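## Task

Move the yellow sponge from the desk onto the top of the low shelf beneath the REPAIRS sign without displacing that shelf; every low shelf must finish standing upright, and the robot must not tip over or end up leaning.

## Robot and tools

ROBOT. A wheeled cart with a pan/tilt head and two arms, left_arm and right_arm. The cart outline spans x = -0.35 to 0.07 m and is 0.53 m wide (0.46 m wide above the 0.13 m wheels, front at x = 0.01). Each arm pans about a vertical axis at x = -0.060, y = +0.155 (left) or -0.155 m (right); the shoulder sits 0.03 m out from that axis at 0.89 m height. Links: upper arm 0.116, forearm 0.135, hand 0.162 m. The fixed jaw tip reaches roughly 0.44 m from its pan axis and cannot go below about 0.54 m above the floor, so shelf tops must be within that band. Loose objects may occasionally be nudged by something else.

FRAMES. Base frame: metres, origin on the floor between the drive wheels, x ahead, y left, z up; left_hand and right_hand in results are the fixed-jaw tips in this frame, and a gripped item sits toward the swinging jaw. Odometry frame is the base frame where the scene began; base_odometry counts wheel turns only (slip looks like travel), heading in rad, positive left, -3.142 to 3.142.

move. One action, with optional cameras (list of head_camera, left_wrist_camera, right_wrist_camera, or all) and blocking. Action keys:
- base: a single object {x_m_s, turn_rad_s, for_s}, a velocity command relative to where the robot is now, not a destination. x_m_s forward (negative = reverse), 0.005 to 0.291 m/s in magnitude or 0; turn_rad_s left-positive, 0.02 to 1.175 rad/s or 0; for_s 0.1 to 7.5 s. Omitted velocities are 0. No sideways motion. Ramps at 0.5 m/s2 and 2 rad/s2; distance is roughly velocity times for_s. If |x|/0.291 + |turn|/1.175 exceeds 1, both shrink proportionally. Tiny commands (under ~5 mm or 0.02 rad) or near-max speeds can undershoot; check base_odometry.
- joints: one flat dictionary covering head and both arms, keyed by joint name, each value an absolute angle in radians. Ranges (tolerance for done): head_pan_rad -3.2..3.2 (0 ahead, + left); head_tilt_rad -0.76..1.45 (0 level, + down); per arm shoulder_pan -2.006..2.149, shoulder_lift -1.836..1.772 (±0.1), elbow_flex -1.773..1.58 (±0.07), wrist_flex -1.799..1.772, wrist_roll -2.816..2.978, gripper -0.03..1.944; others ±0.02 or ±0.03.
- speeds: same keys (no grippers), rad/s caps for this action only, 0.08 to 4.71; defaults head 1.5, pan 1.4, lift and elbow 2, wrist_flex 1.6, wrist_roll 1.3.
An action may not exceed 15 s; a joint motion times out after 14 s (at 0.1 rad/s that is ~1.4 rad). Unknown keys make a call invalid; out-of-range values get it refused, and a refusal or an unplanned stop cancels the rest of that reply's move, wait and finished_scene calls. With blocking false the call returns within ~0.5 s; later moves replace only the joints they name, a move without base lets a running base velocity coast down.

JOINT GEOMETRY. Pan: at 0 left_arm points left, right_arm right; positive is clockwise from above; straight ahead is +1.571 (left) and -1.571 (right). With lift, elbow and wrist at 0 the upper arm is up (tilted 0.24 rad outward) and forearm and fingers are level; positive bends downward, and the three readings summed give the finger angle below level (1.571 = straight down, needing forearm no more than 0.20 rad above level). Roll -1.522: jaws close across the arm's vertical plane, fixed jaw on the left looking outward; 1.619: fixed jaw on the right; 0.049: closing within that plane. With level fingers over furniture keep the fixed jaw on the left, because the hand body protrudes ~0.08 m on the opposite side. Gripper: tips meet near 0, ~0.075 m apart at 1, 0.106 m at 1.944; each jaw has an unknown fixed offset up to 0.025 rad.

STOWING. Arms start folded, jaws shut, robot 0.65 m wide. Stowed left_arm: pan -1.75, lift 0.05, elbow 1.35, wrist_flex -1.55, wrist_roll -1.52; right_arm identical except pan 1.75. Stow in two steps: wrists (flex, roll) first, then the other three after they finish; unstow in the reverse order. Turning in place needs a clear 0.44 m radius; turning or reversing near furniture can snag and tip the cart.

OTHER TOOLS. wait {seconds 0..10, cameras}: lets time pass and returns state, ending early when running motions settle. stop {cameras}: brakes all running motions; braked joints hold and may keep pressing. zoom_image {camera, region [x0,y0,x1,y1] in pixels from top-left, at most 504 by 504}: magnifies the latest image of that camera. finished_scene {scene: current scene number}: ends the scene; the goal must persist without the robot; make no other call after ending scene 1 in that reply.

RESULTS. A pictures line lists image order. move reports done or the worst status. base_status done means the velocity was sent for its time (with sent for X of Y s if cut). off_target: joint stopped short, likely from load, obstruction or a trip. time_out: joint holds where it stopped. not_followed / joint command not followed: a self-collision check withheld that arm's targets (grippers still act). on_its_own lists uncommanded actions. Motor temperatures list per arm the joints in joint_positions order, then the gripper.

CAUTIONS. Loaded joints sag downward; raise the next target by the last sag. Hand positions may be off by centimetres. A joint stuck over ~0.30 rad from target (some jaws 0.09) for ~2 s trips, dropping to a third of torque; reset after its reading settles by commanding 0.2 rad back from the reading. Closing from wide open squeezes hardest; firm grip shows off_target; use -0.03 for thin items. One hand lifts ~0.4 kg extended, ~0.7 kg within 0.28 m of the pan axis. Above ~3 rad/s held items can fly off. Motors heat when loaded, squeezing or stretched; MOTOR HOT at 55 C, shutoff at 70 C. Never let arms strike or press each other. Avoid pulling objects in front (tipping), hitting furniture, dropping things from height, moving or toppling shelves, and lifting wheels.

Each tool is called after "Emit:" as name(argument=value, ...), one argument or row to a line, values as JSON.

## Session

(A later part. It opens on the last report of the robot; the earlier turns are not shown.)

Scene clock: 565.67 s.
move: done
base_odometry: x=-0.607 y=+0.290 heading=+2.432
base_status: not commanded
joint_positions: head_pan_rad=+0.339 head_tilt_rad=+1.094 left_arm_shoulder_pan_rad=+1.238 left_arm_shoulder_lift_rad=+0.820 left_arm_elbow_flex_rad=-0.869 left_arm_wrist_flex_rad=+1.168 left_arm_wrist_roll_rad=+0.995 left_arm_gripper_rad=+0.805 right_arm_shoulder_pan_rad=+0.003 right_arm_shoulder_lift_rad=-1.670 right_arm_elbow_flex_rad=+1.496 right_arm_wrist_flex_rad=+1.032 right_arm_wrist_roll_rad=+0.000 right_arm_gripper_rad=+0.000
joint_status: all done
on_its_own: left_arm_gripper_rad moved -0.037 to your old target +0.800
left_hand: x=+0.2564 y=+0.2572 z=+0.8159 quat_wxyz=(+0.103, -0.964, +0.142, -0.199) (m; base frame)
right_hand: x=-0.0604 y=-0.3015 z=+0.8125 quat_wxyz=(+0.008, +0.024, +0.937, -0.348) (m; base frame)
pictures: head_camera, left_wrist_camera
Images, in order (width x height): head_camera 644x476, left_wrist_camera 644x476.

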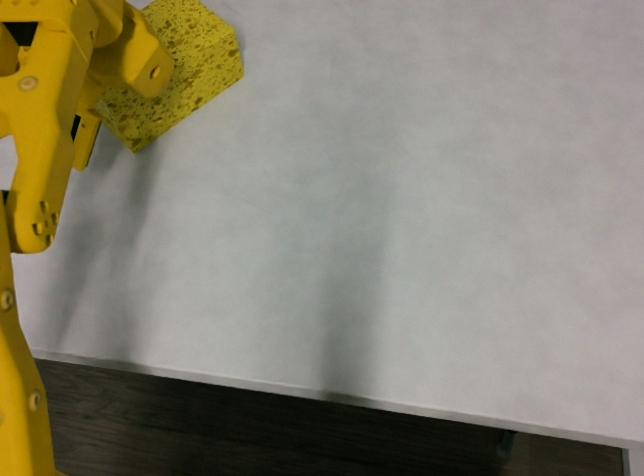

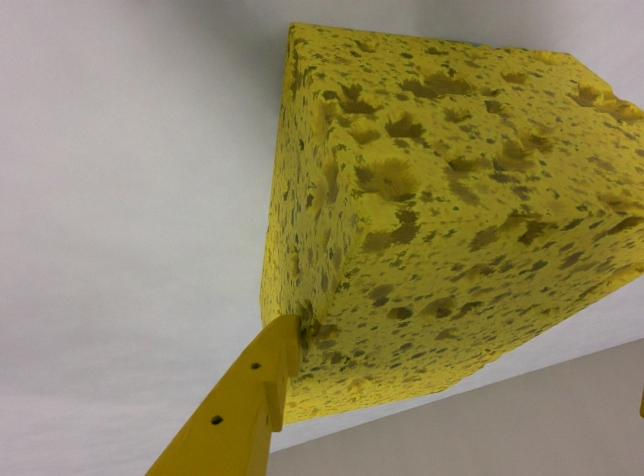

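Emit:
move(
  joints={"left_arm_shoulder_lift_rad": 0.3, "left_arm_elbow_flex_rad": -0.7, "left_arm_gripper_rad": 1.5},
  speeds={"left_arm_shoulder_lift_rad": 0.8, "left_arm_elbow_flex_rad": 0.5},
  cameras=[],
)

Emit:
move(
  joints={"left_arm_shoulder_pan_rad": 1.115, "left_arm_shoulder_lift_rad": 0.56, "left_arm_elbow_flex_rad": -0.45, "left_arm_wrist_flex_rad": 0.335, "left_arm_wrist_roll_rad": -2.27, "left_arm_gripper_rad": 1.5},
  speeds={"left_arm_shoulder_lift_rad": 0.3, "left_arm_elbow_flex_rad": 0.3, "left_arm_wrist_flex_rad": 0.8, "left_arm_wrist_roll_rad": 2.5},
  cameras=["left_wrist_camera"],
)

Scene clock: 623.17 s.
move: done
base_odometry: x=-0.607 y=+0.290 heading=+2.432
base_status: not commanded
joint_positions: head_pan_rad=+0.339 head_tilt_rad=+1.094 left_arm_shoulder_pan_rad=+1.238 left_arm_shoulder_lift_rad=+0.360 left_arm_elbow_flex_rad=-0.697 left_arm_wrist_flex_rad=+1.168 left_arm_wrist_roll_rad=+0.995 left_arm_gripper_rad=+1.493 right_arm_shoulder_pan_rad=+0.003 right_arm_shoulder_lift_rad=-1.670 right_arm_elbow_flex_rad=+1.496 right_arm_wrist_flex_rad=+1.032 right_arm_wrist_roll_rad=+0.000 right_arm_gripper_rad=+0.000
joint_status: all done
left_hand: x=+0.2511 y=+0.2554 z=+0.9177 quat_wxyz=(+0.167, -0.922, +0.136, -0.321) (m; base frame)
right_hand: x=-0.0604 y=-0.3015 z=+0.8125 quat_wxyz=(+0.008, +0.024, +0.937, -0.348) (m; base frame)
pictures: none
No camera images: "cameras" was empty.

Scene clock: 625.17 s.
move: done
base_odometry: x=-0.607 y=+0.290 heading=+2.432
base_status: not commanded
joint_positions: head_pan_rad=+0.339 head_tilt_rad=+1.094 left_arm_shoulder_pan_rad=+1.121 left_arm_shoulder_lift_rad=+0.573 left_arm_elbow_flex_rad=-0.446 left_arm_wrist_flex_rad=+0.347 left_arm_wrist_roll_rad=-2.266 left_arm_gripper_rad=+1.493 right_arm_shoulder_pan_rad=+0.003 right_arm_shoulder_lift_rad=-1.670 right_arm_elbow_flex_rad=+1.496 right_arm_wrist_flex_rad=+1.032 right_arm_wrist_roll_rad=+0.000 right_arm_gripper_rad=+0.000
joint_status: all done
left_hand: x=+0.2929 y=+0.3316 z=+0.8929 quat_wxyz=(+0.431, +0.125, +0.844, +0.293) (m; base frame)
right_hand: x=-0.0604 y=-0.3015 z=+0.8125 quat_wxyz=(+0.008, +0.024, +0.937, -0.348) (m; base frame)
pictures: left_wrist_camera
Images, in order (width x height): left_wrist_camera 644x476.

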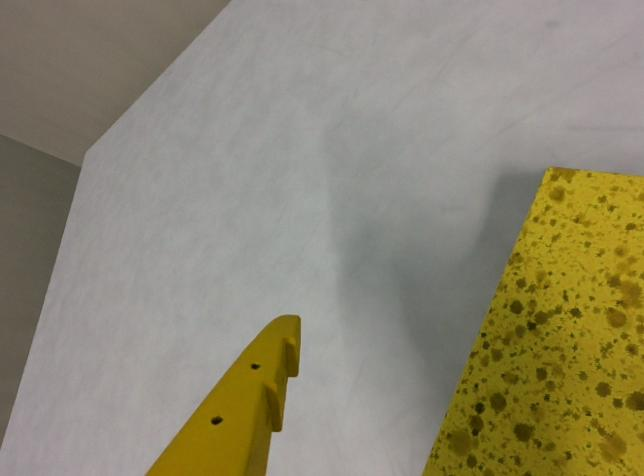

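Emit:
move(
  joints={"left_arm_shoulder_pan_rad": 1.14, "left_arm_shoulder_lift_rad": 1.07, "left_arm_elbow_flex_rad": -0.865, "left_arm_wrist_flex_rad": 0.36},
  speeds={"left_arm_shoulder_lift_rad": 0.5, "left_arm_elbow_flex_rad": 0.42, "left_arm_wrist_flex_rad": 0.3},
  cameras=["left_wrist_camera"],
)

Emit:
move(
  joints={"left_arm_gripper_rad": 0.95},
  cameras=["left_wrist_camera"],
)

Scene clock: 653.50 s.
move: done
base_odometry: x=-0.607 y=+0.290 heading=+2.432
base_status: not commanded
joint_positions: head_pan_rad=+0.339 head_tilt_rad=+1.094 left_arm_shoulder_pan_rad=+1.140 left_arm_shoulder_lift_rad=+1.048 left_arm_elbow_flex_rad=-0.860 left_arm_wrist_flex_rad=+0.358 left_arm_wrist_roll_rad=-2.262 left_arm_gripper_rad=+1.497 right_arm_shoulder_pan_rad=+0.003 right_arm_shoulder_lift_rad=-1.670 right_arm_elbow_flex_rad=+1.496 right_arm_wrist_flex_rad=+1.032 right_arm_wrist_roll_rad=+0.000 right_arm_gripper_rad=+0.000
joint_status: all done
left_hand: x=+0.3149 y=+0.3337 z=+0.8268 quat_wxyz=(+0.409, +0.134, +0.861, +0.271) (m; base frame)
right_hand: x=-0.0604 y=-0.3015 z=+0.8125 quat_wxyz=(+0.008, +0.024, +0.937, -0.348) (m; base frame)
pictures: left_wrist_camera
Images, in order (width x height): left_wrist_camera 644x476.

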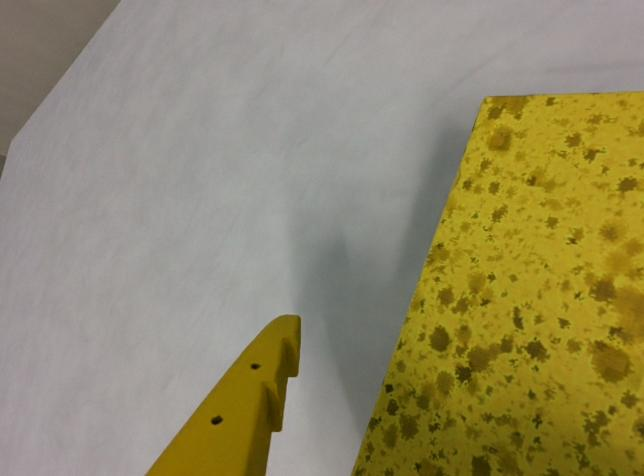

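Scene clock: 654.40 s.
move: done
base_odometry: x=-0.607 y=+0.290 heading=+2.432
base_status: not commanded
joint_positions: head_pan_rad=+0.339 head_tilt_rad=+1.094 left_arm_shoulder_pan_rad=+1.141 left_arm_shoulder_lift_rad=+1.065 left_arm_elbow_flex_rad=-0.859 left_arm_wrist_flex_rad=+0.353 left_arm_wrist_roll_rad=-2.263 left_arm_gripper_rad=+0.957 right_arm_shoulder_pan_rad=+0.001 right_arm_shoulder_lift_rad=-1.670 right_arm_elbow_flex_rad=+1.496 right_arm_wrist_flex_rad=+1.032 right_arm_wrist_roll_rad=+0.000 right_arm_gripper_rad=+0.000
joint_status: all done
left_hand: x=+0.3143 y=+0.3328 z=+0.8206 quat_wxyz=(+0.404, +0.136, +0.864, +0.268) (m; base frame)
right_hand: x=-0.0602 y=-0.3015 z=+0.8125 quat_wxyz=(+0.008, +0.023, +0.937, -0.348) (m; base frame)
pictures: left_wrist_camera
Images, in order (width x height): left_wrist_camera 644x476.

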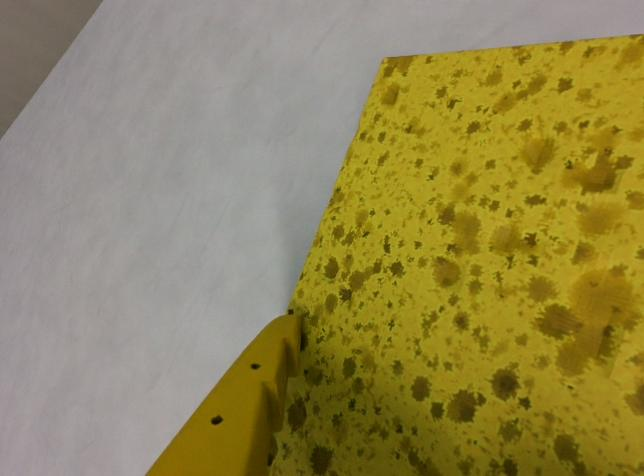

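Emit:
move(
  joints={"left_arm_gripper_rad": 0.75},
  cameras=["left_wrist_camera"],
)

Scene clock: 663.17 s.
move: done
base_odometry: x=-0.607 y=+0.290 heading=+2.432
base_status: not commanded
joint_positions: head_pan_rad=+0.339 head_tilt_rad=+1.094 left_arm_shoulder_pan_rad=+1.141 left_arm_shoulder_lift_rad=+1.067 left_arm_elbow_flex_rad=-0.857 left_arm_wrist_flex_rad=+0.353 left_arm_wrist_roll_rad=-2.274 left_arm_gripper_rad=+0.770 right_arm_shoulder_pan_rad=+0.001 right_arm_shoulder_lift_rad=-1.670 right_arm_elbow_flex_rad=+1.496 right_arm_wrist_flex_rad=+1.032 right_arm_wrist_roll_rad=+0.000 right_arm_gripper_rad=+0.000
joint_status: all done
left_hand: x=+0.3141 y=+0.3326 z=+0.8196 quat_wxyz=(+0.401, +0.141, +0.864, +0.269) (m; base frame)
right_hand: x=-0.0602 y=-0.3015 z=+0.8125 quat_wxyz=(+0.008, +0.023, +0.937, -0.348) (m; base frame)
pictures: left_wrist_camera
Images, in order (width x height): left_wrist_camera 644x476.

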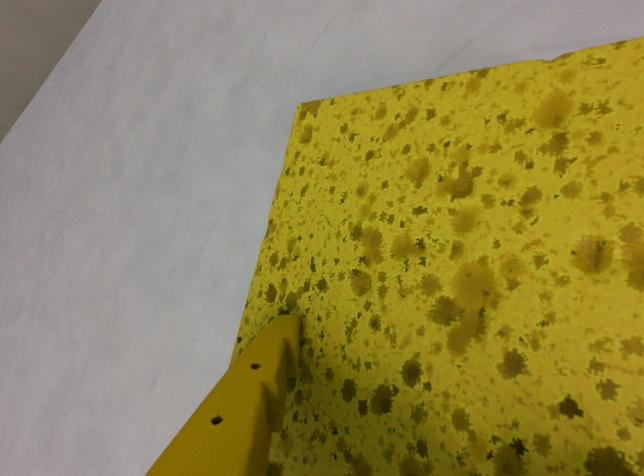

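Emit:
move(
  joints={"left_arm_gripper_rad": 1.2},
  cameras=[],
)

Emit:
move(
  joints={"left_arm_shoulder_lift_rad": -0.6, "left_arm_elbow_flex_rad": 0.1, "left_arm_wrist_flex_rad": 0.6, "head_pan_rad": 0.55, "head_tilt_rad": 0.85},
  speeds={"left_arm_shoulder_lift_rad": 0.8, "left_arm_elbow_flex_rad": 0.5, "left_arm_wrist_flex_rad": 0.5},
  cameras=["head_camera", "left_wrist_camera"],
)

Scene clock: 720.60 s.
move: done
base_odometry: x=-0.607 y=+0.290 heading=+2.432
base_status: not commanded
joint_positions: head_pan_rad=+0.339 head_tilt_rad=+1.094 left_arm_shoulder_pan_rad=+1.141 left_arm_shoulder_lift_rad=+1.067 left_arm_elbow_flex_rad=-0.859 left_arm_wrist_flex_rad=+0.352 left_arm_wrist_roll_rad=-2.274 left_arm_gripper_rad=+1.192 right_arm_shoulder_pan_rad=+0.001 right_arm_shoulder_lift_rad=-1.670 right_arm_elbow_flex_rad=+1.496 right_arm_wrist_flex_rad=+1.032 right_arm_wrist_roll_rad=+0.000 right_arm_gripper_rad=+0.000
joint_status: all done
left_hand: x=+0.3143 y=+0.3327 z=+0.8202 quat_wxyz=(+0.402, +0.141, +0.864, +0.270) (m; base frame)
right_hand: x=-0.0602 y=-0.3015 z=+0.8125 quat_wxyz=(+0.008, +0.023, +0.937, -0.348) (m; base frame)
pictures: none
No camera images: "cameras" was empty.

Scene clock: 723.30 s.
move: done
base_odometry: x=-0.607 y=+0.290 heading=+2.432
base_status: not commanded
joint_positions: head_pan_rad=+0.540 head_tilt_rad=+0.864 left_arm_shoulder_pan_rad=+1.141 left_arm_shoulder_lift_rad=-0.567 left_arm_elbow_flex_rad=+0.105 left_arm_wrist_flex_rad=+0.599 left_arm_wrist_roll_rad=-2.274 left_arm_gripper_rad=+1.192 right_arm_shoulder_pan_rad=+0.001 right_arm_shoulder_lift_rad=-1.670 right_arm_elbow_flex_rad=+1.496 right_arm_wrist_flex_rad=+1.032 right_arm_wrist_roll_rad=+0.000 right_arm_gripper_rad=+0.000
joint_status: all done
left_hand: x=+0.1847 y=+0.2733 z=+1.0521 quat_wxyz=(+0.546, +0.121, +0.744, +0.366) (m; base frame)
right_hand: x=-0.0602 y=-0.3015 z=+0.8125 quat_wxyz=(+0.008, +0.023, +0.937, -0.348) (m; base frame)
pictures: head_camera, left_wrist_camera
Images, in order (width x height): head_camera 644x476, left_wrist_camera 644x476.

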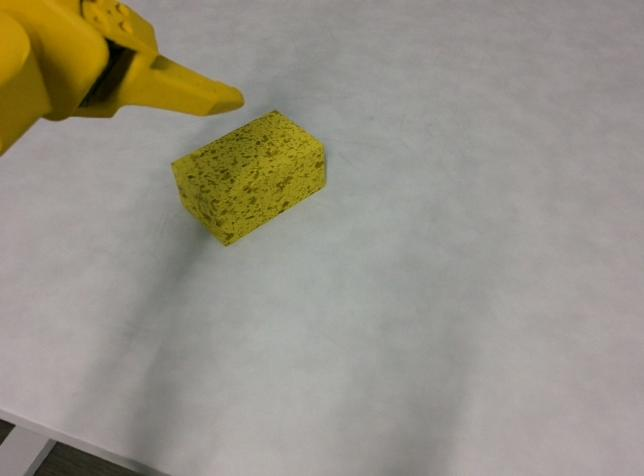

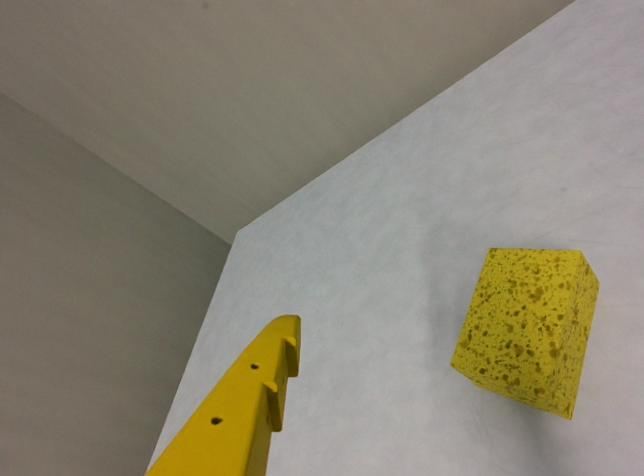

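Emit:
move(
  base={"x_m_s": -0.25, "for_s": 2.06},
  joints={"left_arm_shoulder_pan_rad": 1.571, "left_arm_wrist_roll_rad": -2.02, "left_arm_gripper_rad": 1.5},
  cameras=[],
)

Emit:
move(
  base={"turn_rad_s": 0.4, "for_s": 0.53},
  joints={"head_pan_rad": 0.2, "head_tilt_rad": 0.6},
  cameras=["head_camera"],
)

Scene clock: 758.10 s.
move: done
base_odometry: x=-0.214 y=-0.047 heading=+2.437
base_status: done (sent for 2.07 of 2.07 s)
joint_positions: head_pan_rad=+0.540 head_tilt_rad=+0.863 left_arm_shoulder_pan_rad=+1.563 left_arm_shoulder_lift_rad=-0.570 left_arm_elbow_flex_rad=+0.105 left_arm_wrist_flex_rad=+0.599 left_arm_wrist_roll_rad=-2.027 left_arm_gripper_rad=+1.493 right_arm_shoulder_pan_rad=+0.000 right_arm_shoulder_lift_rad=-1.670 right_arm_elbow_flex_rad=+1.496 right_arm_wrist_flex_rad=+1.032 right_arm_wrist_roll_rad=+0.000 right_arm_gripper_rad=+0.000
joint_status: all done
left_hand: x=+0.2110 y=+0.1639 z=+1.0513 quat_wxyz=(+0.637, +0.185, +0.730, +0.167) (m; base frame)
right_hand: x=-0.0600 y=-0.3015 z=+0.8125 quat_wxyz=(+0.009, +0.023, +0.937, -0.348) (m; base frame)
pictures: none
No camera images: "cameras" was empty.

Scene clock: 759.23 s.
move: done
base_odometry: x=-0.214 y=-0.047 heading=+2.648
base_status: done (sent for 0.53 of 0.53 s)
joint_positions: head_pan_rad=+0.209 head_tilt_rad=+0.613 left_arm_shoulder_pan_rad=+1.566 left_arm_shoulder_lift_rad=-0.570 left_arm_elbow_flex_rad=+0.105 left_arm_wrist_flex_rad=+0.599 left_arm_wrist_roll_rad=-2.027 left_arm_gripper_rad=+1.493 right_arm_shoulder_pan_rad=-0.002 right_arm_shoulder_lift_rad=-1.670 right_arm_elbow_flex_rad=+1.496 right_arm_wrist_flex_rad=+1.032 right_arm_wrist_roll_rad=+0.000 right_arm_gripper_rad=+0.000
joint_status: all done
left_hand: x=+0.2110 y=+0.1631 z=+1.0513 quat_wxyz=(+0.637, +0.186, +0.729, +0.166) (m; base frame)
right_hand: x=-0.0597 y=-0.3015 z=+0.8125 quat_wxyz=(+0.009, +0.022, +0.937, -0.348) (m; base frame)
pictures: head_camera
Images, in order (width x height): head_camera 644x476.

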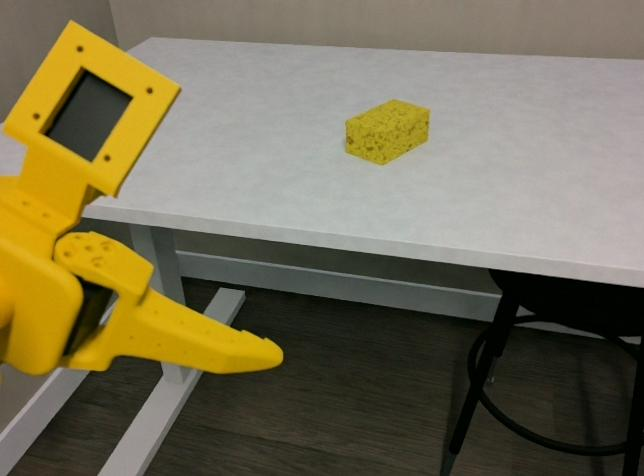

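Emit:
move(
  base={"x_m_s": 0.2, "for_s": 2.93},
  joints={"head_pan_rad": 0.0, "head_tilt_rad": 1.1},
  cameras=["head_camera"],
)

Emit:
move(
  joints={"left_arm_shoulder_pan_rad": 1.62, "left_arm_wrist_roll_rad": -1.94, "left_arm_shoulder_lift_rad": 0.42, "left_arm_elbow_flex_rad": -0.43, "left_arm_wrist_flex_rad": 0.76, "left_arm_gripper_rad": 1.4},
  speeds={"left_arm_shoulder_lift_rad": 0.8, "left_arm_elbow_flex_rad": 0.6, "left_arm_wrist_flex_rad": 0.5},
  cameras=["left_wrist_camera"],
)

Scene clock: 791.77 s.
move: done
base_odometry: x=-0.731 y=+0.231 heading=+2.647
base_status: done (sent for 2.93 of 2.93 s)
joint_positions: head_pan_rad=+0.009 head_tilt_rad=+1.094 left_arm_shoulder_pan_rad=+1.566 left_arm_shoulder_lift_rad=-0.570 left_arm_elbow_flex_rad=+0.105 left_arm_wrist_flex_rad=+0.599 left_arm_wrist_roll_rad=-2.027 left_arm_gripper_rad=+1.493 right_arm_shoulder_pan_rad=+0.003 right_arm_shoulder_lift_rad=-1.670 right_arm_elbow_flex_rad=+1.496 right_arm_wrist_flex_rad=+1.032 right_arm_wrist_roll_rad=+0.000 right_arm_gripper_rad=+0.000
joint_status: all done
left_hand: x=+0.2110 y=+0.1631 z=+1.0513 quat_wxyz=(+0.637, +0.186, +0.729, +0.166) (m; base frame)
right_hand: x=-0.0604 y=-0.3015 z=+0.8125 quat_wxyz=(+0.008, +0.024, +0.937, -0.348) (m; base frame)
pictures: head_camera
Images, in order (width x height): head_camera 644x476.

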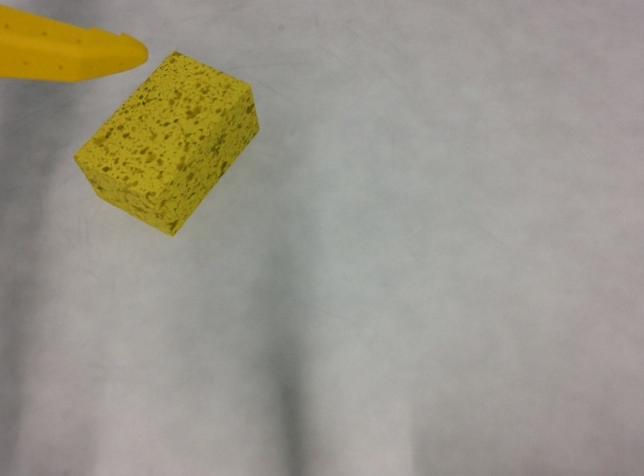

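Scene clock: 793.60 s.
move: done
base_odometry: x=-0.731 y=+0.231 heading=+2.647
base_status: not commanded
joint_positions: head_pan_rad=+0.009 head_tilt_rad=+1.094 left_arm_shoulder_pan_rad=+1.617 left_arm_shoulder_lift_rad=+0.432 left_arm_elbow_flex_rad=-0.392 left_arm_wrist_flex_rad=+0.758 left_arm_wrist_roll_rad=-1.947 left_arm_gripper_rad=+1.407 right_arm_shoulder_pan_rad=+0.003 right_arm_shoulder_lift_rad=-1.670 right_arm_elbow_flex_rad=+1.496 right_arm_wrist_flex_rad=+1.032 right_arm_wrist_roll_rad=+0.000 right_arm_gripper_rad=+0.000
joint_status: all done
left_hand: x=+0.2922 y=+0.1459 z=+0.8716 quat_wxyz=(+0.370, +0.216, +0.901, +0.071) (m; base frame)
right_hand: x=-0.0604 y=-0.3015 z=+0.8125 quat_wxyz=(+0.008, +0.024, +0.937, -0.348) (m; base frame)
pictures: left_wrist_camera
Images, in order (width x height): left_wrist_camera 644x476.

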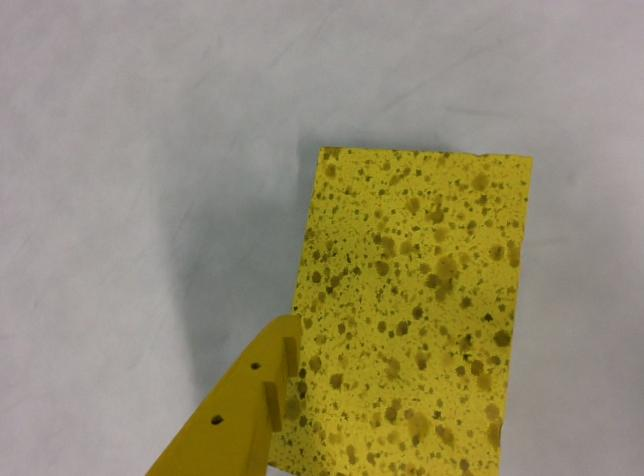

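Emit:
move(
  joints={"left_arm_shoulder_pan_rad": 1.525, "left_arm_wrist_roll_rad": -1.97, "left_arm_gripper_rad": 1.75},
  cameras=[],
)

Emit:
move(
  joints={"left_arm_shoulder_lift_rad": 0.925, "left_arm_elbow_flex_rad": -0.765, "left_arm_wrist_flex_rad": 0.69},
  speeds={"left_arm_shoulder_lift_rad": 0.5, "left_arm_elbow_flex_rad": 0.37, "left_arm_wrist_flex_rad": 0.3},
  cameras=["left_wrist_camera"],
)

Scene clock: 817.27 s.
move: done
base_odometry: x=-0.731 y=+0.231 heading=+2.647
base_status: not commanded
joint_positions: head_pan_rad=+0.009 head_tilt_rad=+1.094 left_arm_shoulder_pan_rad=+1.530 left_arm_shoulder_lift_rad=+0.432 left_arm_elbow_flex_rad=-0.394 left_arm_wrist_flex_rad=+0.758 left_arm_wrist_roll_rad=-1.966 left_arm_gripper_rad=+1.743 right_arm_shoulder_pan_rad=+0.003 right_arm_shoulder_lift_rad=-1.670 right_arm_elbow_flex_rad=+1.496 right_arm_wrist_flex_rad=+1.032 right_arm_wrist_roll_rad=+0.000 right_arm_gripper_rad=+0.000
joint_status: all done
left_hand: x=+0.2919 y=+0.1766 z=+0.8721 quat_wxyz=(+0.367, +0.185, +0.907, +0.091) (m; base frame)
right_hand: x=-0.0604 y=-0.3015 z=+0.8125 quat_wxyz=(+0.008, +0.024, +0.937, -0.348) (m; base frame)
pictures: none
No camera images: "cameras" was empty.

Scene clock: 818.80 s.
move: done
base_odometry: x=-0.731 y=+0.231 heading=+2.647
base_status: not commanded
joint_positions: head_pan_rad=+0.009 head_tilt_rad=+1.094 left_arm_shoulder_pan_rad=+1.530 left_arm_shoulder_lift_rad=+0.939 left_arm_elbow_flex_rad=-0.730 left_arm_wrist_flex_rad=+0.701 left_arm_wrist_roll_rad=-1.966 left_arm_gripper_rad=+1.743 right_arm_shoulder_pan_rad=+0.003 right_arm_shoulder_lift_rad=-1.670 right_arm_elbow_flex_rad=+1.496 right_arm_wrist_flex_rad=+1.032 right_arm_wrist_roll_rad=+0.000 right_arm_gripper_rad=+0.000
joint_status: all done
left_hand: x=+0.3111 y=+0.1774 z=+0.7900 quat_wxyz=(+0.314, +0.189, +0.927, +0.078) (m; base frame)
right_hand: x=-0.0604 y=-0.3015 z=+0.8125 quat_wxyz=(+0.008, +0.024, +0.937, -0.348) (m; base frame)
pictures: left_wrist_camera
Images, in order (width x height): left_wrist_camera 644x476.

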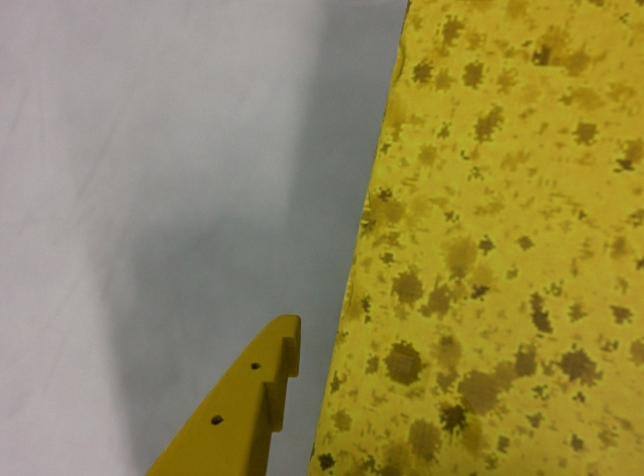

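Emit:
move(
  joints={"left_arm_gripper_rad": 0.9},
  cameras=["left_wrist_camera"],
)

Scene clock: 822.50 s.
move: off_target
base_odometry: x=-0.731 y=+0.231 heading=+2.647
base_status: not commanded
joint_positions: head_pan_rad=+0.009 head_tilt_rad=+1.094 left_arm_shoulder_pan_rad=+1.533 left_arm_shoulder_lift_rad=+0.918 left_arm_elbow_flex_rad=-0.766 left_arm_wrist_flex_rad=+0.695 left_arm_wrist_roll_rad=-1.966 left_arm_gripper_rad=+1.011 right_arm_shoulder_pan_rad=+0.003 right_arm_shoulder_lift_rad=-1.670 right_arm_elbow_flex_rad=+1.496 right_arm_wrist_flex_rad=+1.032 right_arm_wrist_roll_rad=+0.000 right_arm_gripper_rad=+0.000
joint_status: left_arm_gripper_rad off_target (ended at +1.011, target +0.900)
left_hand: x=+0.3191 y=+0.1766 z=+0.8068 quat_wxyz=(+0.344, +0.188, +0.916, +0.085) (m; base frame)
right_hand: x=-0.0604 y=-0.3015 z=+0.8125 quat_wxyz=(+0.008, +0.024, +0.937, -0.348) (m; base frame)
pictures: left_wrist_camera
Images, in order (width x height): left_wrist_camera 644x476.

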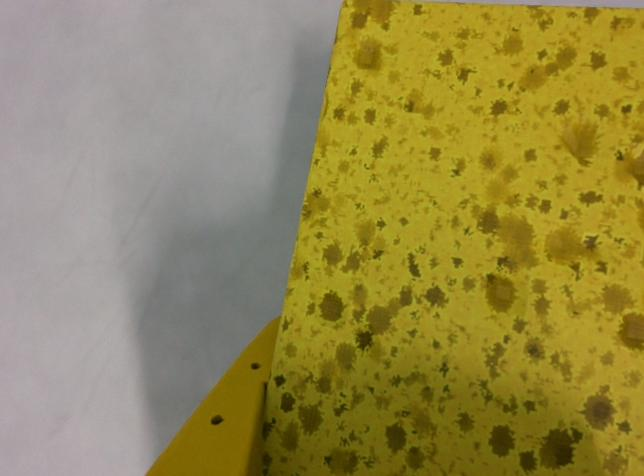

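Emit:
move(
  joints={"left_arm_gripper_rad": 0.94, "left_arm_shoulder_lift_rad": 0.7, "left_arm_elbow_flex_rad": -0.75},
  speeds={"left_arm_shoulder_lift_rad": 0.3, "left_arm_elbow_flex_rad": 0.3},
  cameras=["left_wrist_camera", "head_camera"],
)

Scene clock: 830.90 s.
move: off_target
base_odometry: x=-0.731 y=+0.231 heading=+2.647
base_status: not commanded
joint_positions: head_pan_rad=+0.009 head_tilt_rad=+1.094 left_arm_shoulder_pan_rad=+1.531 left_arm_shoulder_lift_rad=+0.778 left_arm_elbow_flex_rad=-0.743 left_arm_wrist_flex_rad=+0.695 left_arm_wrist_roll_rad=-1.975 left_arm_gripper_rad=+1.003 right_arm_shoulder_pan_rad=+0.003 right_arm_shoulder_lift_rad=-1.670 right_arm_elbow_flex_rad=+1.496 right_arm_wrist_flex_rad=+1.032 right_arm_wrist_roll_rad=+0.000 right_arm_gripper_rad=+0.000
joint_status: left_arm_gripper_rad off_target (ended at +1.003, target +0.940); the others done
left_hand: x=+0.3256 y=+0.1774 z=+0.8504 quat_wxyz=(+0.396, +0.187, +0.894, +0.099) (m; base frame)
right_hand: x=-0.0604 y=-0.3015 z=+0.8125 quat_wxyz=(+0.008, +0.024, +0.937, -0.348) (m; base frame)
pictures: head_camera, left_wrist_camera
Images, in order (width x height): head_camera 644x476, left_wrist_camera 644x476.

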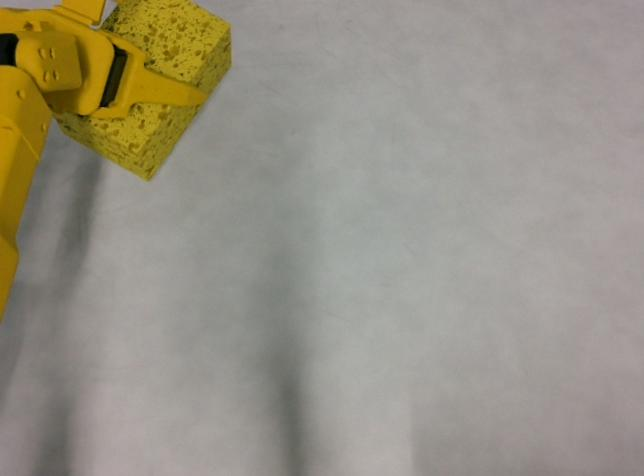

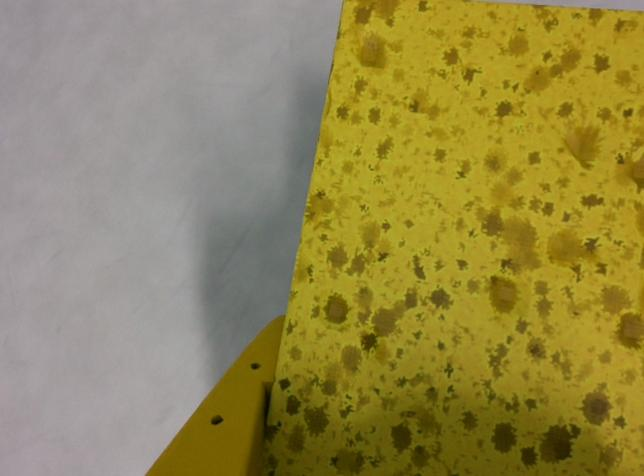

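Emit:
move(
  base={"x_m_s": -0.22, "for_s": 4.77},
  joints={"left_arm_shoulder_lift_rad": -0.8, "left_arm_elbow_flex_rad": 0.25, "left_arm_wrist_flex_rad": 1.2, "head_pan_rad": 1.3, "head_tilt_rad": 0.6},
  speeds={"left_arm_shoulder_lift_rad": 0.6, "left_arm_elbow_flex_rad": 0.4, "left_arm_wrist_flex_rad": 0.2},
  cameras=["head_camera", "left_wrist_camera"],
)

Scene clock: 854.03 s.
move: done
base_odometry: x=+0.191 y=-0.268 heading=+2.644
base_status: done (sent for 4.77 of 4.77 s)
joint_positions: head_pan_rad=+1.290 head_tilt_rad=+0.613 left_arm_shoulder_pan_rad=+1.531 left_arm_shoulder_lift_rad=-0.774 left_arm_elbow_flex_rad=+0.254 left_arm_wrist_flex_rad=+1.197 left_arm_wrist_roll_rad=-1.975 left_arm_gripper_rad=+1.003 right_arm_shoulder_pan_rad=+0.001 right_arm_shoulder_lift_rad=-1.670 right_arm_elbow_flex_rad=+1.496 right_arm_wrist_flex_rad=+1.032 right_arm_wrist_roll_rad=+0.000 right_arm_gripper_rad=+0.000
joint_status: all done
left_hand: x=+0.1529 y=+0.1705 z=+0.9677 quat_wxyz=(+0.419, +0.185, +0.883, +0.105) (m; base frame)
right_hand: x=-0.0602 y=-0.3015 z=+0.8125 quat_wxyz=(+0.008, +0.023, +0.937, -0.348) (m; base frame)
pictures: head_camera, left_wrist_camera
Images, in order (width x height): head_camera 644x476, left_wrist_camera 644x476.

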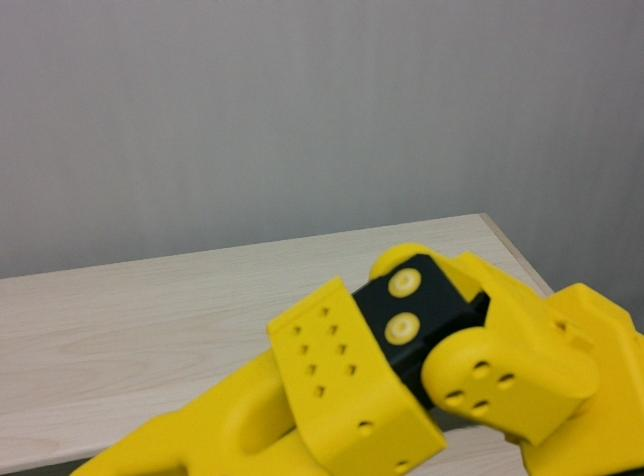

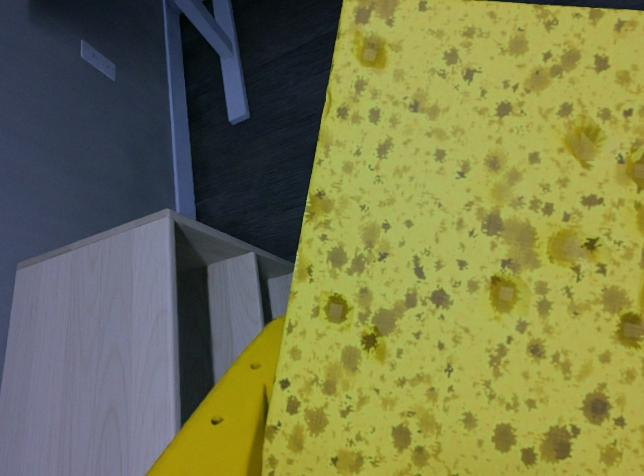

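Emit:
move(
  base={"turn_rad_s": 0.6, "for_s": 2.57},
  cameras=[],
)

Emit:
move(
  base={"x_m_s": 0.18, "for_s": 1.95},
  joints={"head_pan_rad": -0.2, "head_tilt_rad": 1.2},
  cameras=["head_camera"],
)

Scene clock: 878.77 s.
move: done
base_odometry: x=+0.192 y=-0.268 heading=-2.097
base_status: done (sent for 2.57 of 2.57 s)
joint_positions: head_pan_rad=+1.290 head_tilt_rad=+0.613 left_arm_shoulder_pan_rad=+1.523 left_arm_shoulder_lift_rad=-0.774 left_arm_elbow_flex_rad=+0.254 left_arm_wrist_flex_rad=+1.197 left_arm_wrist_roll_rad=-1.975 left_arm_gripper_rad=+1.003 right_arm_shoulder_pan_rad=+0.000 right_arm_shoulder_lift_rad=-1.670 right_arm_elbow_flex_rad=+1.496 right_arm_wrist_flex_rad=+1.032 right_arm_wrist_roll_rad=+0.000 right_arm_gripper_rad=+0.000
joint_status: not commanded
left_hand: x=+0.1528 y=+0.1721 z=+0.9677 quat_wxyz=(+0.419, +0.182, +0.883, +0.107) (m; base frame)
right_hand: x=-0.0600 y=-0.3015 z=+0.8125 quat_wxyz=(+0.009, +0.023, +0.937, -0.348) (m; base frame)
pictures: none
No camera images: "cameras" was empty.

Scene clock: 881.57 s.
move: done
base_odometry: x=+0.015 y=-0.575 heading=-2.095
base_status: done (sent for 1.97 of 1.97 s)
joint_positions: head_pan_rad=-0.190 head_tilt_rad=+1.194 left_arm_shoulder_pan_rad=+1.523 left_arm_shoulder_lift_rad=-0.774 left_arm_elbow_flex_rad=+0.254 left_arm_wrist_flex_rad=+1.197 left_arm_wrist_roll_rad=-1.975 left_arm_gripper_rad=+1.003 right_arm_shoulder_pan_rad=+0.004 right_arm_shoulder_lift_rad=-1.670 right_arm_elbow_flex_rad=+1.496 right_arm_wrist_flex_rad=+1.032 right_arm_wrist_roll_rad=+0.000 right_arm_gripper_rad=+0.000
joint_status: all done
left_hand: x=+0.1528 y=+0.1721 z=+0.9677 quat_wxyz=(+0.419, +0.182, +0.883, +0.107) (m; base frame)
right_hand: x=-0.0606 y=-0.3015 z=+0.8125 quat_wxyz=(+0.008, +0.025, +0.937, -0.348) (m; base frame)
pictures: head_camera
Images, in order (width x height): head_camera 644x476.

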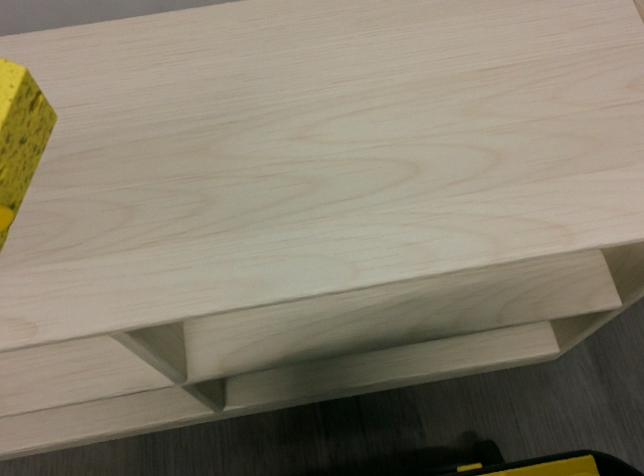

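Emit:
move(
  base={"x_m_s": 0.06, "for_s": 1.0},
  joints={"left_arm_shoulder_lift_rad": 0.67, "left_arm_elbow_flex_rad": 0.35, "left_arm_wrist_flex_rad": -0.225, "head_pan_rad": 0.5, "head_tilt_rad": 0.9},
  speeds={"left_arm_shoulder_lift_rad": 0.7, "left_arm_elbow_flex_rad": 0.3, "left_arm_wrist_flex_rad": 0.7},
  cameras=[],
)

Emit:
move(
  joints={"left_arm_shoulder_lift_rad": 1.235, "left_arm_elbow_flex_rad": -0.025, "left_arm_wrist_flex_rad": -0.42},
  speeds={"left_arm_shoulder_lift_rad": 0.5, "left_arm_elbow_flex_rad": 0.35, "left_arm_wrist_flex_rad": 0.2},
  cameras=["head_camera", "left_wrist_camera"],
)

Scene clock: 913.73 s.
move: done
base_odometry: x=-0.016 y=-0.628 heading=-2.095
base_status: done (sent for 1 of 1 s)
joint_positions: head_pan_rad=+0.489 head_tilt_rad=+0.914 left_arm_shoulder_pan_rad=+1.522 left_arm_shoulder_lift_rad=+0.680 left_arm_elbow_flex_rad=+0.353 left_arm_wrist_flex_rad=-0.210 left_arm_wrist_roll_rad=-1.975 left_arm_gripper_rad=+1.003 right_arm_shoulder_pan_rad=-0.002 right_arm_shoulder_lift_rad=-1.670 right_arm_elbow_flex_rad=+1.496 right_arm_wrist_flex_rad=+1.032 right_arm_wrist_roll_rad=+0.000 right_arm_gripper_rad=+0.000
joint_status: all done
left_hand: x=+0.2472 y=+0.1771 z=+0.7351 quat_wxyz=(+0.353, +0.187, +0.912, +0.091) (m; base frame)
right_hand: x=-0.0597 y=-0.3015 z=+0.8125 quat_wxyz=(+0.009, +0.022, +0.937, -0.348) (m; base frame)
pictures: none
No camera images: "cameras" was empty.

Scene clock: 915.43 s.
move: done
base_odometry: x=-0.016 y=-0.628 heading=-2.095
base_status: not commanded
joint_positions: head_pan_rad=+0.489 head_tilt_rad=+0.914 left_arm_shoulder_pan_rad=+1.522 left_arm_shoulder_lift_rad=+1.246 left_arm_elbow_flex_rad=-0.001 left_arm_wrist_flex_rad=-0.408 left_arm_wrist_roll_rad=-1.975 left_arm_gripper_rad=+1.003 right_arm_shoulder_pan_rad=-0.002 right_arm_shoulder_lift_rad=-1.670 right_arm_elbow_flex_rad=+1.496 right_arm_wrist_flex_rad=+1.032 right_arm_wrist_roll_rad=+0.000 right_arm_gripper_rad=+0.000
joint_status: all done
left_hand: x=+0.2433 y=+0.1769 z=+0.6601 quat_wxyz=(+0.347, +0.187, +0.915, +0.089) (m; base frame)
right_hand: x=-0.0597 y=-0.3015 z=+0.8125 quat_wxyz=(+0.009, +0.022, +0.937, -0.348) (m; base frame)
pictures: head_camera, left_wrist_camera
Images, in order (width x height): head_camera 644x476, left_wrist_camera 644x476.

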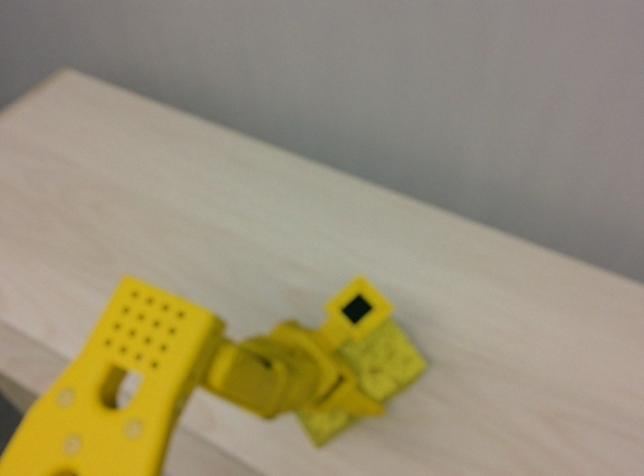

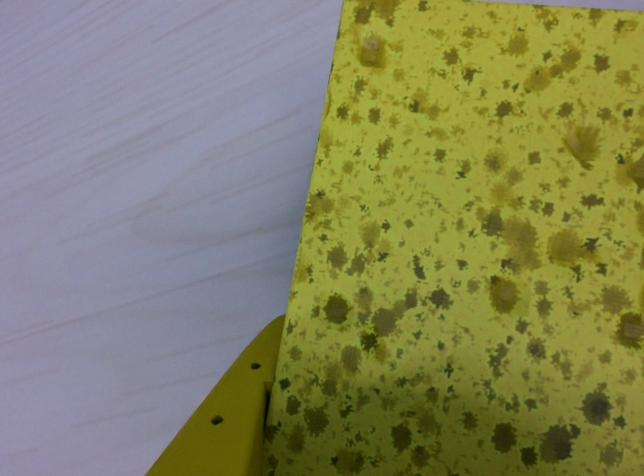

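Emit:
move(
  joints={"left_arm_shoulder_lift_rad": 1.385, "left_arm_elbow_flex_rad": -0.18, "left_arm_wrist_flex_rad": -0.41},
  speeds={"left_arm_shoulder_lift_rad": 0.3, "left_arm_elbow_flex_rad": 0.33, "left_arm_wrist_flex_rad": 0.1},
  cameras=[],
)

Emit:
move(
  joints={"left_arm_shoulder_lift_rad": 1.47, "left_arm_elbow_flex_rad": -0.27, "left_arm_wrist_flex_rad": -0.405},
  speeds={"left_arm_shoulder_lift_rad": 0.2, "left_arm_elbow_flex_rad": 0.22, "left_arm_wrist_flex_rad": 0.1},
  cameras=["left_wrist_camera", "head_camera"],
)

Scene clock: 925.83 s.
move: done
base_odometry: x=-0.016 y=-0.628 heading=-2.095
base_status: not commanded
joint_positions: head_pan_rad=+0.489 head_tilt_rad=+0.914 left_arm_shoulder_pan_rad=+1.531 left_arm_shoulder_lift_rad=+1.361 left_arm_elbow_flex_rad=-0.177 left_arm_wrist_flex_rad=-0.418 left_arm_wrist_roll_rad=-1.966 left_arm_gripper_rad=+1.003 right_arm_shoulder_pan_rad=-0.002 right_arm_shoulder_lift_rad=-1.670 right_arm_elbow_flex_rad=+1.496 right_arm_wrist_flex_rad=+1.032 right_arm_wrist_roll_rad=+0.000 right_arm_gripper_rad=+0.000
joint_status: all done
left_hand: x=+0.2595 y=+0.1748 z=+0.6581 quat_wxyz=(+0.380, +0.185, +0.901, +0.094) (m; base frame)
right_hand: x=-0.0597 y=-0.3015 z=+0.8125 quat_wxyz=(+0.009, +0.022, +0.937, -0.348) (m; base frame)
pictures: none
No camera images: "cameras" was empty.

Scene clock: 926.67 s.
move: done
base_odometry: x=-0.016 y=-0.628 heading=-2.095
base_status: not commanded
joint_positions: head_pan_rad=+0.489 head_tilt_rad=+0.914 left_arm_shoulder_pan_rad=+1.531 left_arm_shoulder_lift_rad=+1.416 left_arm_elbow_flex_rad=-0.269 left_arm_wrist_flex_rad=-0.418 left_arm_wrist_roll_rad=-1.966 left_arm_gripper_rad=+1.003 right_arm_shoulder_pan_rad=-0.002 right_arm_shoulder_lift_rad=-1.670 right_arm_elbow_flex_rad=+1.496 right_arm_wrist_flex_rad=+1.032 right_arm_wrist_roll_rad=+0.000 right_arm_gripper_rad=+0.000
joint_status: all done
left_hand: x=+0.2675 y=+0.1751 z=+0.6583 quat_wxyz=(+0.397, +0.183, +0.894, +0.098) (m; base frame)
right_hand: x=-0.0597 y=-0.3015 z=+0.8125 quat_wxyz=(+0.009, +0.022, +0.937, -0.348) (m; base frame)
pictures: head_camera, left_wrist_camera
Images, in order (width x height): head_camera 644x476, left_wrist_camera 644x476.

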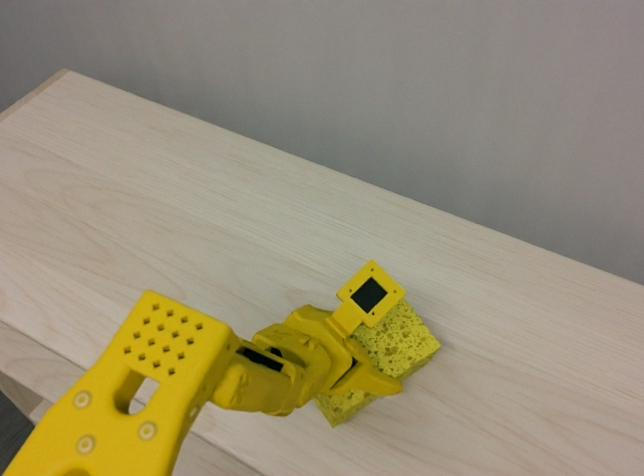

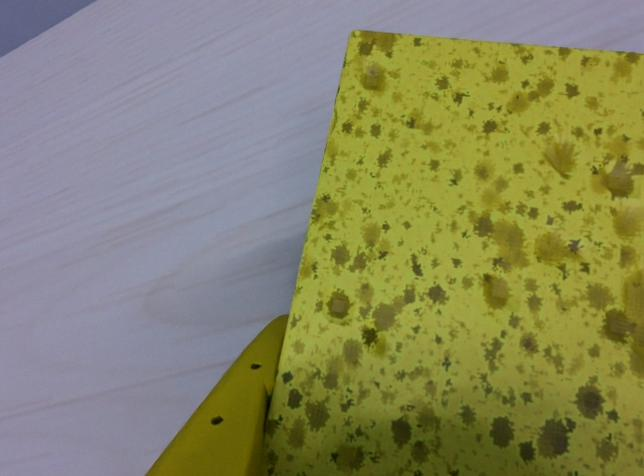

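Emit:
move(
  joints={"left_arm_shoulder_lift_rad": 1.41, "left_arm_elbow_flex_rad": -0.29, "left_arm_wrist_flex_rad": -0.3},
  speeds={"left_arm_shoulder_lift_rad": 0.2, "left_arm_elbow_flex_rad": 0.2, "left_arm_wrist_flex_rad": 0.2},
  cameras=["left_wrist_camera"],
)

Emit:
move(
  joints={"left_arm_gripper_rad": 1.12},
  cameras=["left_wrist_camera"],
)

Scene clock: 938.30 s.
move: off_target
base_odometry: x=-0.016 y=-0.628 heading=-2.095
base_status: not commanded
joint_positions: head_pan_rad=+0.489 head_tilt_rad=+0.914 left_arm_shoulder_pan_rad=+1.530 left_arm_shoulder_lift_rad=+1.403 left_arm_elbow_flex_rad=-0.299 left_arm_wrist_flex_rad=-0.331 left_arm_wrist_roll_rad=-1.966 left_arm_gripper_rad=+1.003 right_arm_shoulder_pan_rad=-0.002 right_arm_shoulder_lift_rad=-1.670 right_arm_elbow_flex_rad=+1.496 right_arm_wrist_flex_rad=+1.032 right_arm_wrist_roll_rad=+0.000 right_arm_gripper_rad=+0.000
joint_status: left_arm_wrist_flex_rad off_target (ended at -0.332, target -0.300); the others done
left_hand: x=+0.2680 y=+0.1756 z=+0.6573 quat_wxyz=(+0.377, +0.184, +0.903, +0.093) (m; base frame)
right_hand: x=-0.0597 y=-0.3015 z=+0.8125 quat_wxyz=(+0.009, +0.022, +0.937, -0.348) (m; base frame)
pictures: left_wrist_camera
Images, in order (width x height): left_wrist_camera 644x476.

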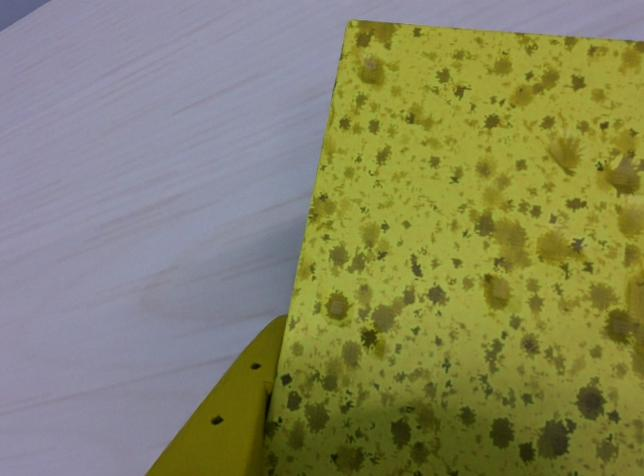

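Scene clock: 938.97 s.
move: done
base_odometry: x=-0.016 y=-0.628 heading=-2.095
base_status: not commanded
joint_positions: head_pan_rad=+0.489 head_tilt_rad=+0.914 left_arm_shoulder_pan_rad=+1.520 left_arm_shoulder_lift_rad=+1.404 left_arm_elbow_flex_rad=-0.299 left_arm_wrist_flex_rad=-0.316 left_arm_wrist_roll_rad=-1.966 left_arm_gripper_rad=+1.115 right_arm_shoulder_pan_rad=-0.002 right_arm_shoulder_lift_rad=-1.670 right_arm_elbow_flex_rad=+1.496 right_arm_wrist_flex_rad=+1.032 right_arm_wrist_roll_rad=+0.000 right_arm_gripper_rad=+0.000
joint_status: all done
left_hand: x=+0.2657 y=+0.1785 z=+0.6550 quat_wxyz=(+0.369, +0.181, +0.907, +0.093) (m; base frame)
right_hand: x=-0.0597 y=-0.3015 z=+0.8125 quat_wxyz=(+0.009, +0.022, +0.937, -0.348) (m; base frame)
pictures: left_wrist_camera
Images, in order (width x height): left_wrist_camera 644x476.

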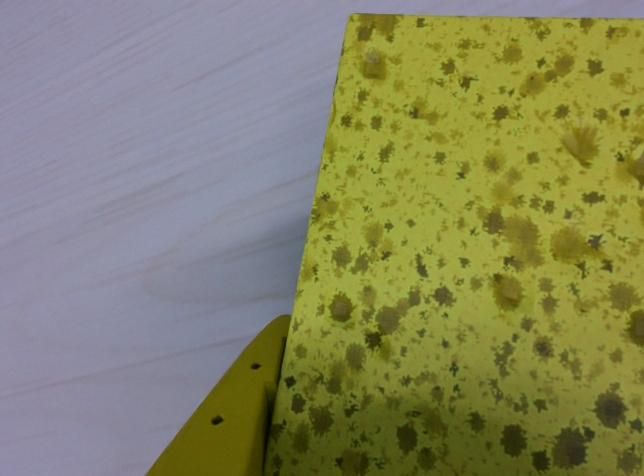

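Emit:
move(
  joints={"left_arm_gripper_rad": 1.6},
  cameras=[],
)

Emit:
move(
  joints={"left_arm_shoulder_pan_rad": 1.48},
  speeds={"left_arm_shoulder_pan_rad": 0.4},
  cameras=["left_wrist_camera"],
)

Emit:
move(
  joints={"left_arm_shoulder_lift_rad": 0.6, "left_arm_elbow_flex_rad": 0.3, "left_arm_wrist_flex_rad": -0.2},
  speeds={"left_arm_shoulder_lift_rad": 0.6, "left_arm_elbow_flex_rad": 0.4, "left_arm_wrist_flex_rad": 0.2},
  cameras=["left_wrist_camera", "head_camera"],
)

Scene clock: 947.23 s.
move: done
base_odometry: x=-0.016 y=-0.628 heading=-2.095
base_status: not commanded
joint_positions: head_pan_rad=+0.489 head_tilt_rad=+0.914 left_arm_shoulder_pan_rad=+1.520 left_arm_shoulder_lift_rad=+1.418 left_arm_elbow_flex_rad=-0.289 left_arm_wrist_flex_rad=-0.299 left_arm_wrist_roll_rad=-1.966 left_arm_gripper_rad=+1.592 right_arm_shoulder_pan_rad=-0.002 right_arm_shoulder_lift_rad=-1.670 right_arm_elbow_flex_rad=+1.496 right_arm_wrist_flex_rad=+1.032 right_arm_wrist_roll_rad=+0.000 right_arm_gripper_rad=+0.000
joint_status: all done
left_hand: x=+0.2583 y=+0.1781 z=+0.6475 quat_wxyz=(+0.351, +0.182, +0.914, +0.089) (m; base frame)
right_hand: x=-0.0597 y=-0.3015 z=+0.8125 quat_wxyz=(+0.009, +0.022, +0.937, -0.348) (m; base frame)
pictures: none
No camera images: "cameras" was empty.

Scene clock: 948.13 s.
move: done
base_odometry: x=-0.016 y=-0.628 heading=-2.095
base_status: not commanded
joint_positions: head_pan_rad=+0.489 head_tilt_rad=+0.914 left_arm_shoulder_pan_rad=+1.482 left_arm_shoulder_lift_rad=+1.418 left_arm_elbow_flex_rad=-0.289 left_arm_wrist_flex_rad=-0.299 left_arm_wrist_roll_rad=-1.972 left_arm_gripper_rad=+1.592 right_arm_shoulder_pan_rad=-0.002 right_arm_shoulder_lift_rad=-1.670 right_arm_elbow_flex_rad=+1.496 right_arm_wrist_flex_rad=+1.032 right_arm_wrist_roll_rad=+0.000 right_arm_gripper_rad=+0.000
joint_status: all done
left_hand: x=+0.2572 y=+0.1903 z=+0.6475 quat_wxyz=(+0.349, +0.167, +0.917, +0.096) (m; base frame)
right_hand: x=-0.0597 y=-0.3015 z=+0.8125 quat_wxyz=(+0.009, +0.022, +0.937, -0.348) (m; base frame)
pictures: left_wrist_camera
Images, in order (width x height): left_wrist_camera 644x476.

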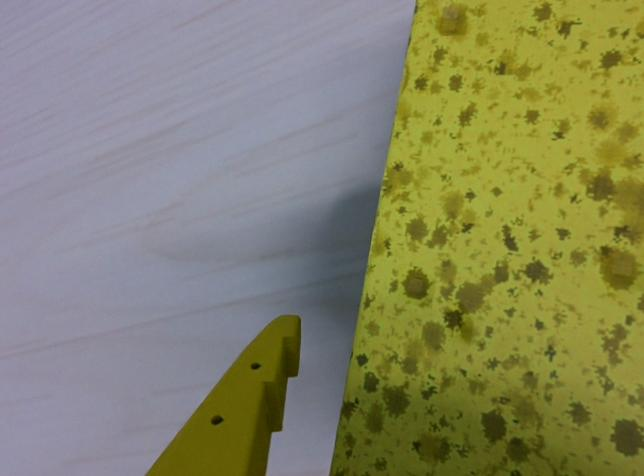

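Scene clock: 950.10 s.
move: done
base_odometry: x=-0.016 y=-0.628 heading=-2.095
base_status: not commanded
joint_positions: head_pan_rad=+0.489 head_tilt_rad=+0.914 left_arm_shoulder_pan_rad=+1.482 left_arm_shoulder_lift_rad=+0.660 left_arm_elbow_flex_rad=+0.301 left_arm_wrist_flex_rad=-0.202 left_arm_wrist_roll_rad=-1.972 left_arm_gripper_rad=+1.592 right_arm_shoulder_pan_rad=-0.002 right_arm_shoulder_lift_rad=-1.670 right_arm_elbow_flex_rad=+1.496 right_arm_wrist_flex_rad=+1.032 right_arm_wrist_roll_rad=+0.000 right_arm_gripper_rad=+0.000
joint_status: all done
left_hand: x=+0.2598 y=+0.1905 z=+0.7499 quat_wxyz=(+0.380, +0.165, +0.904, +0.105) (m; base frame)
right_hand: x=-0.0597 y=-0.3015 z=+0.8125 quat_wxyz=(+0.009, +0.022, +0.937, -0.348) (m; base frame)
pictures: head_camera, left_wrist_camera
Images, in order (width x height): head_camera 644x476, left_wrist_camera 644x476.

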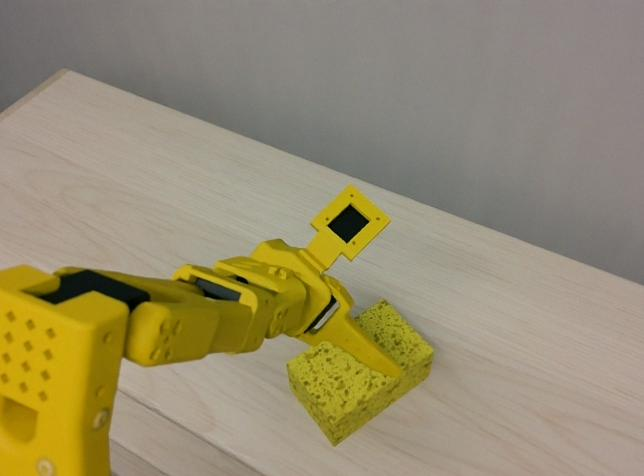

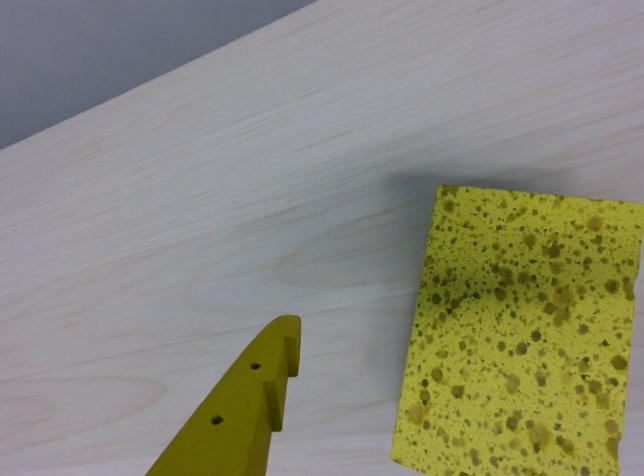

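Emit:
finished_scene(
  scene=2,
)

The scene is finished: the task was done.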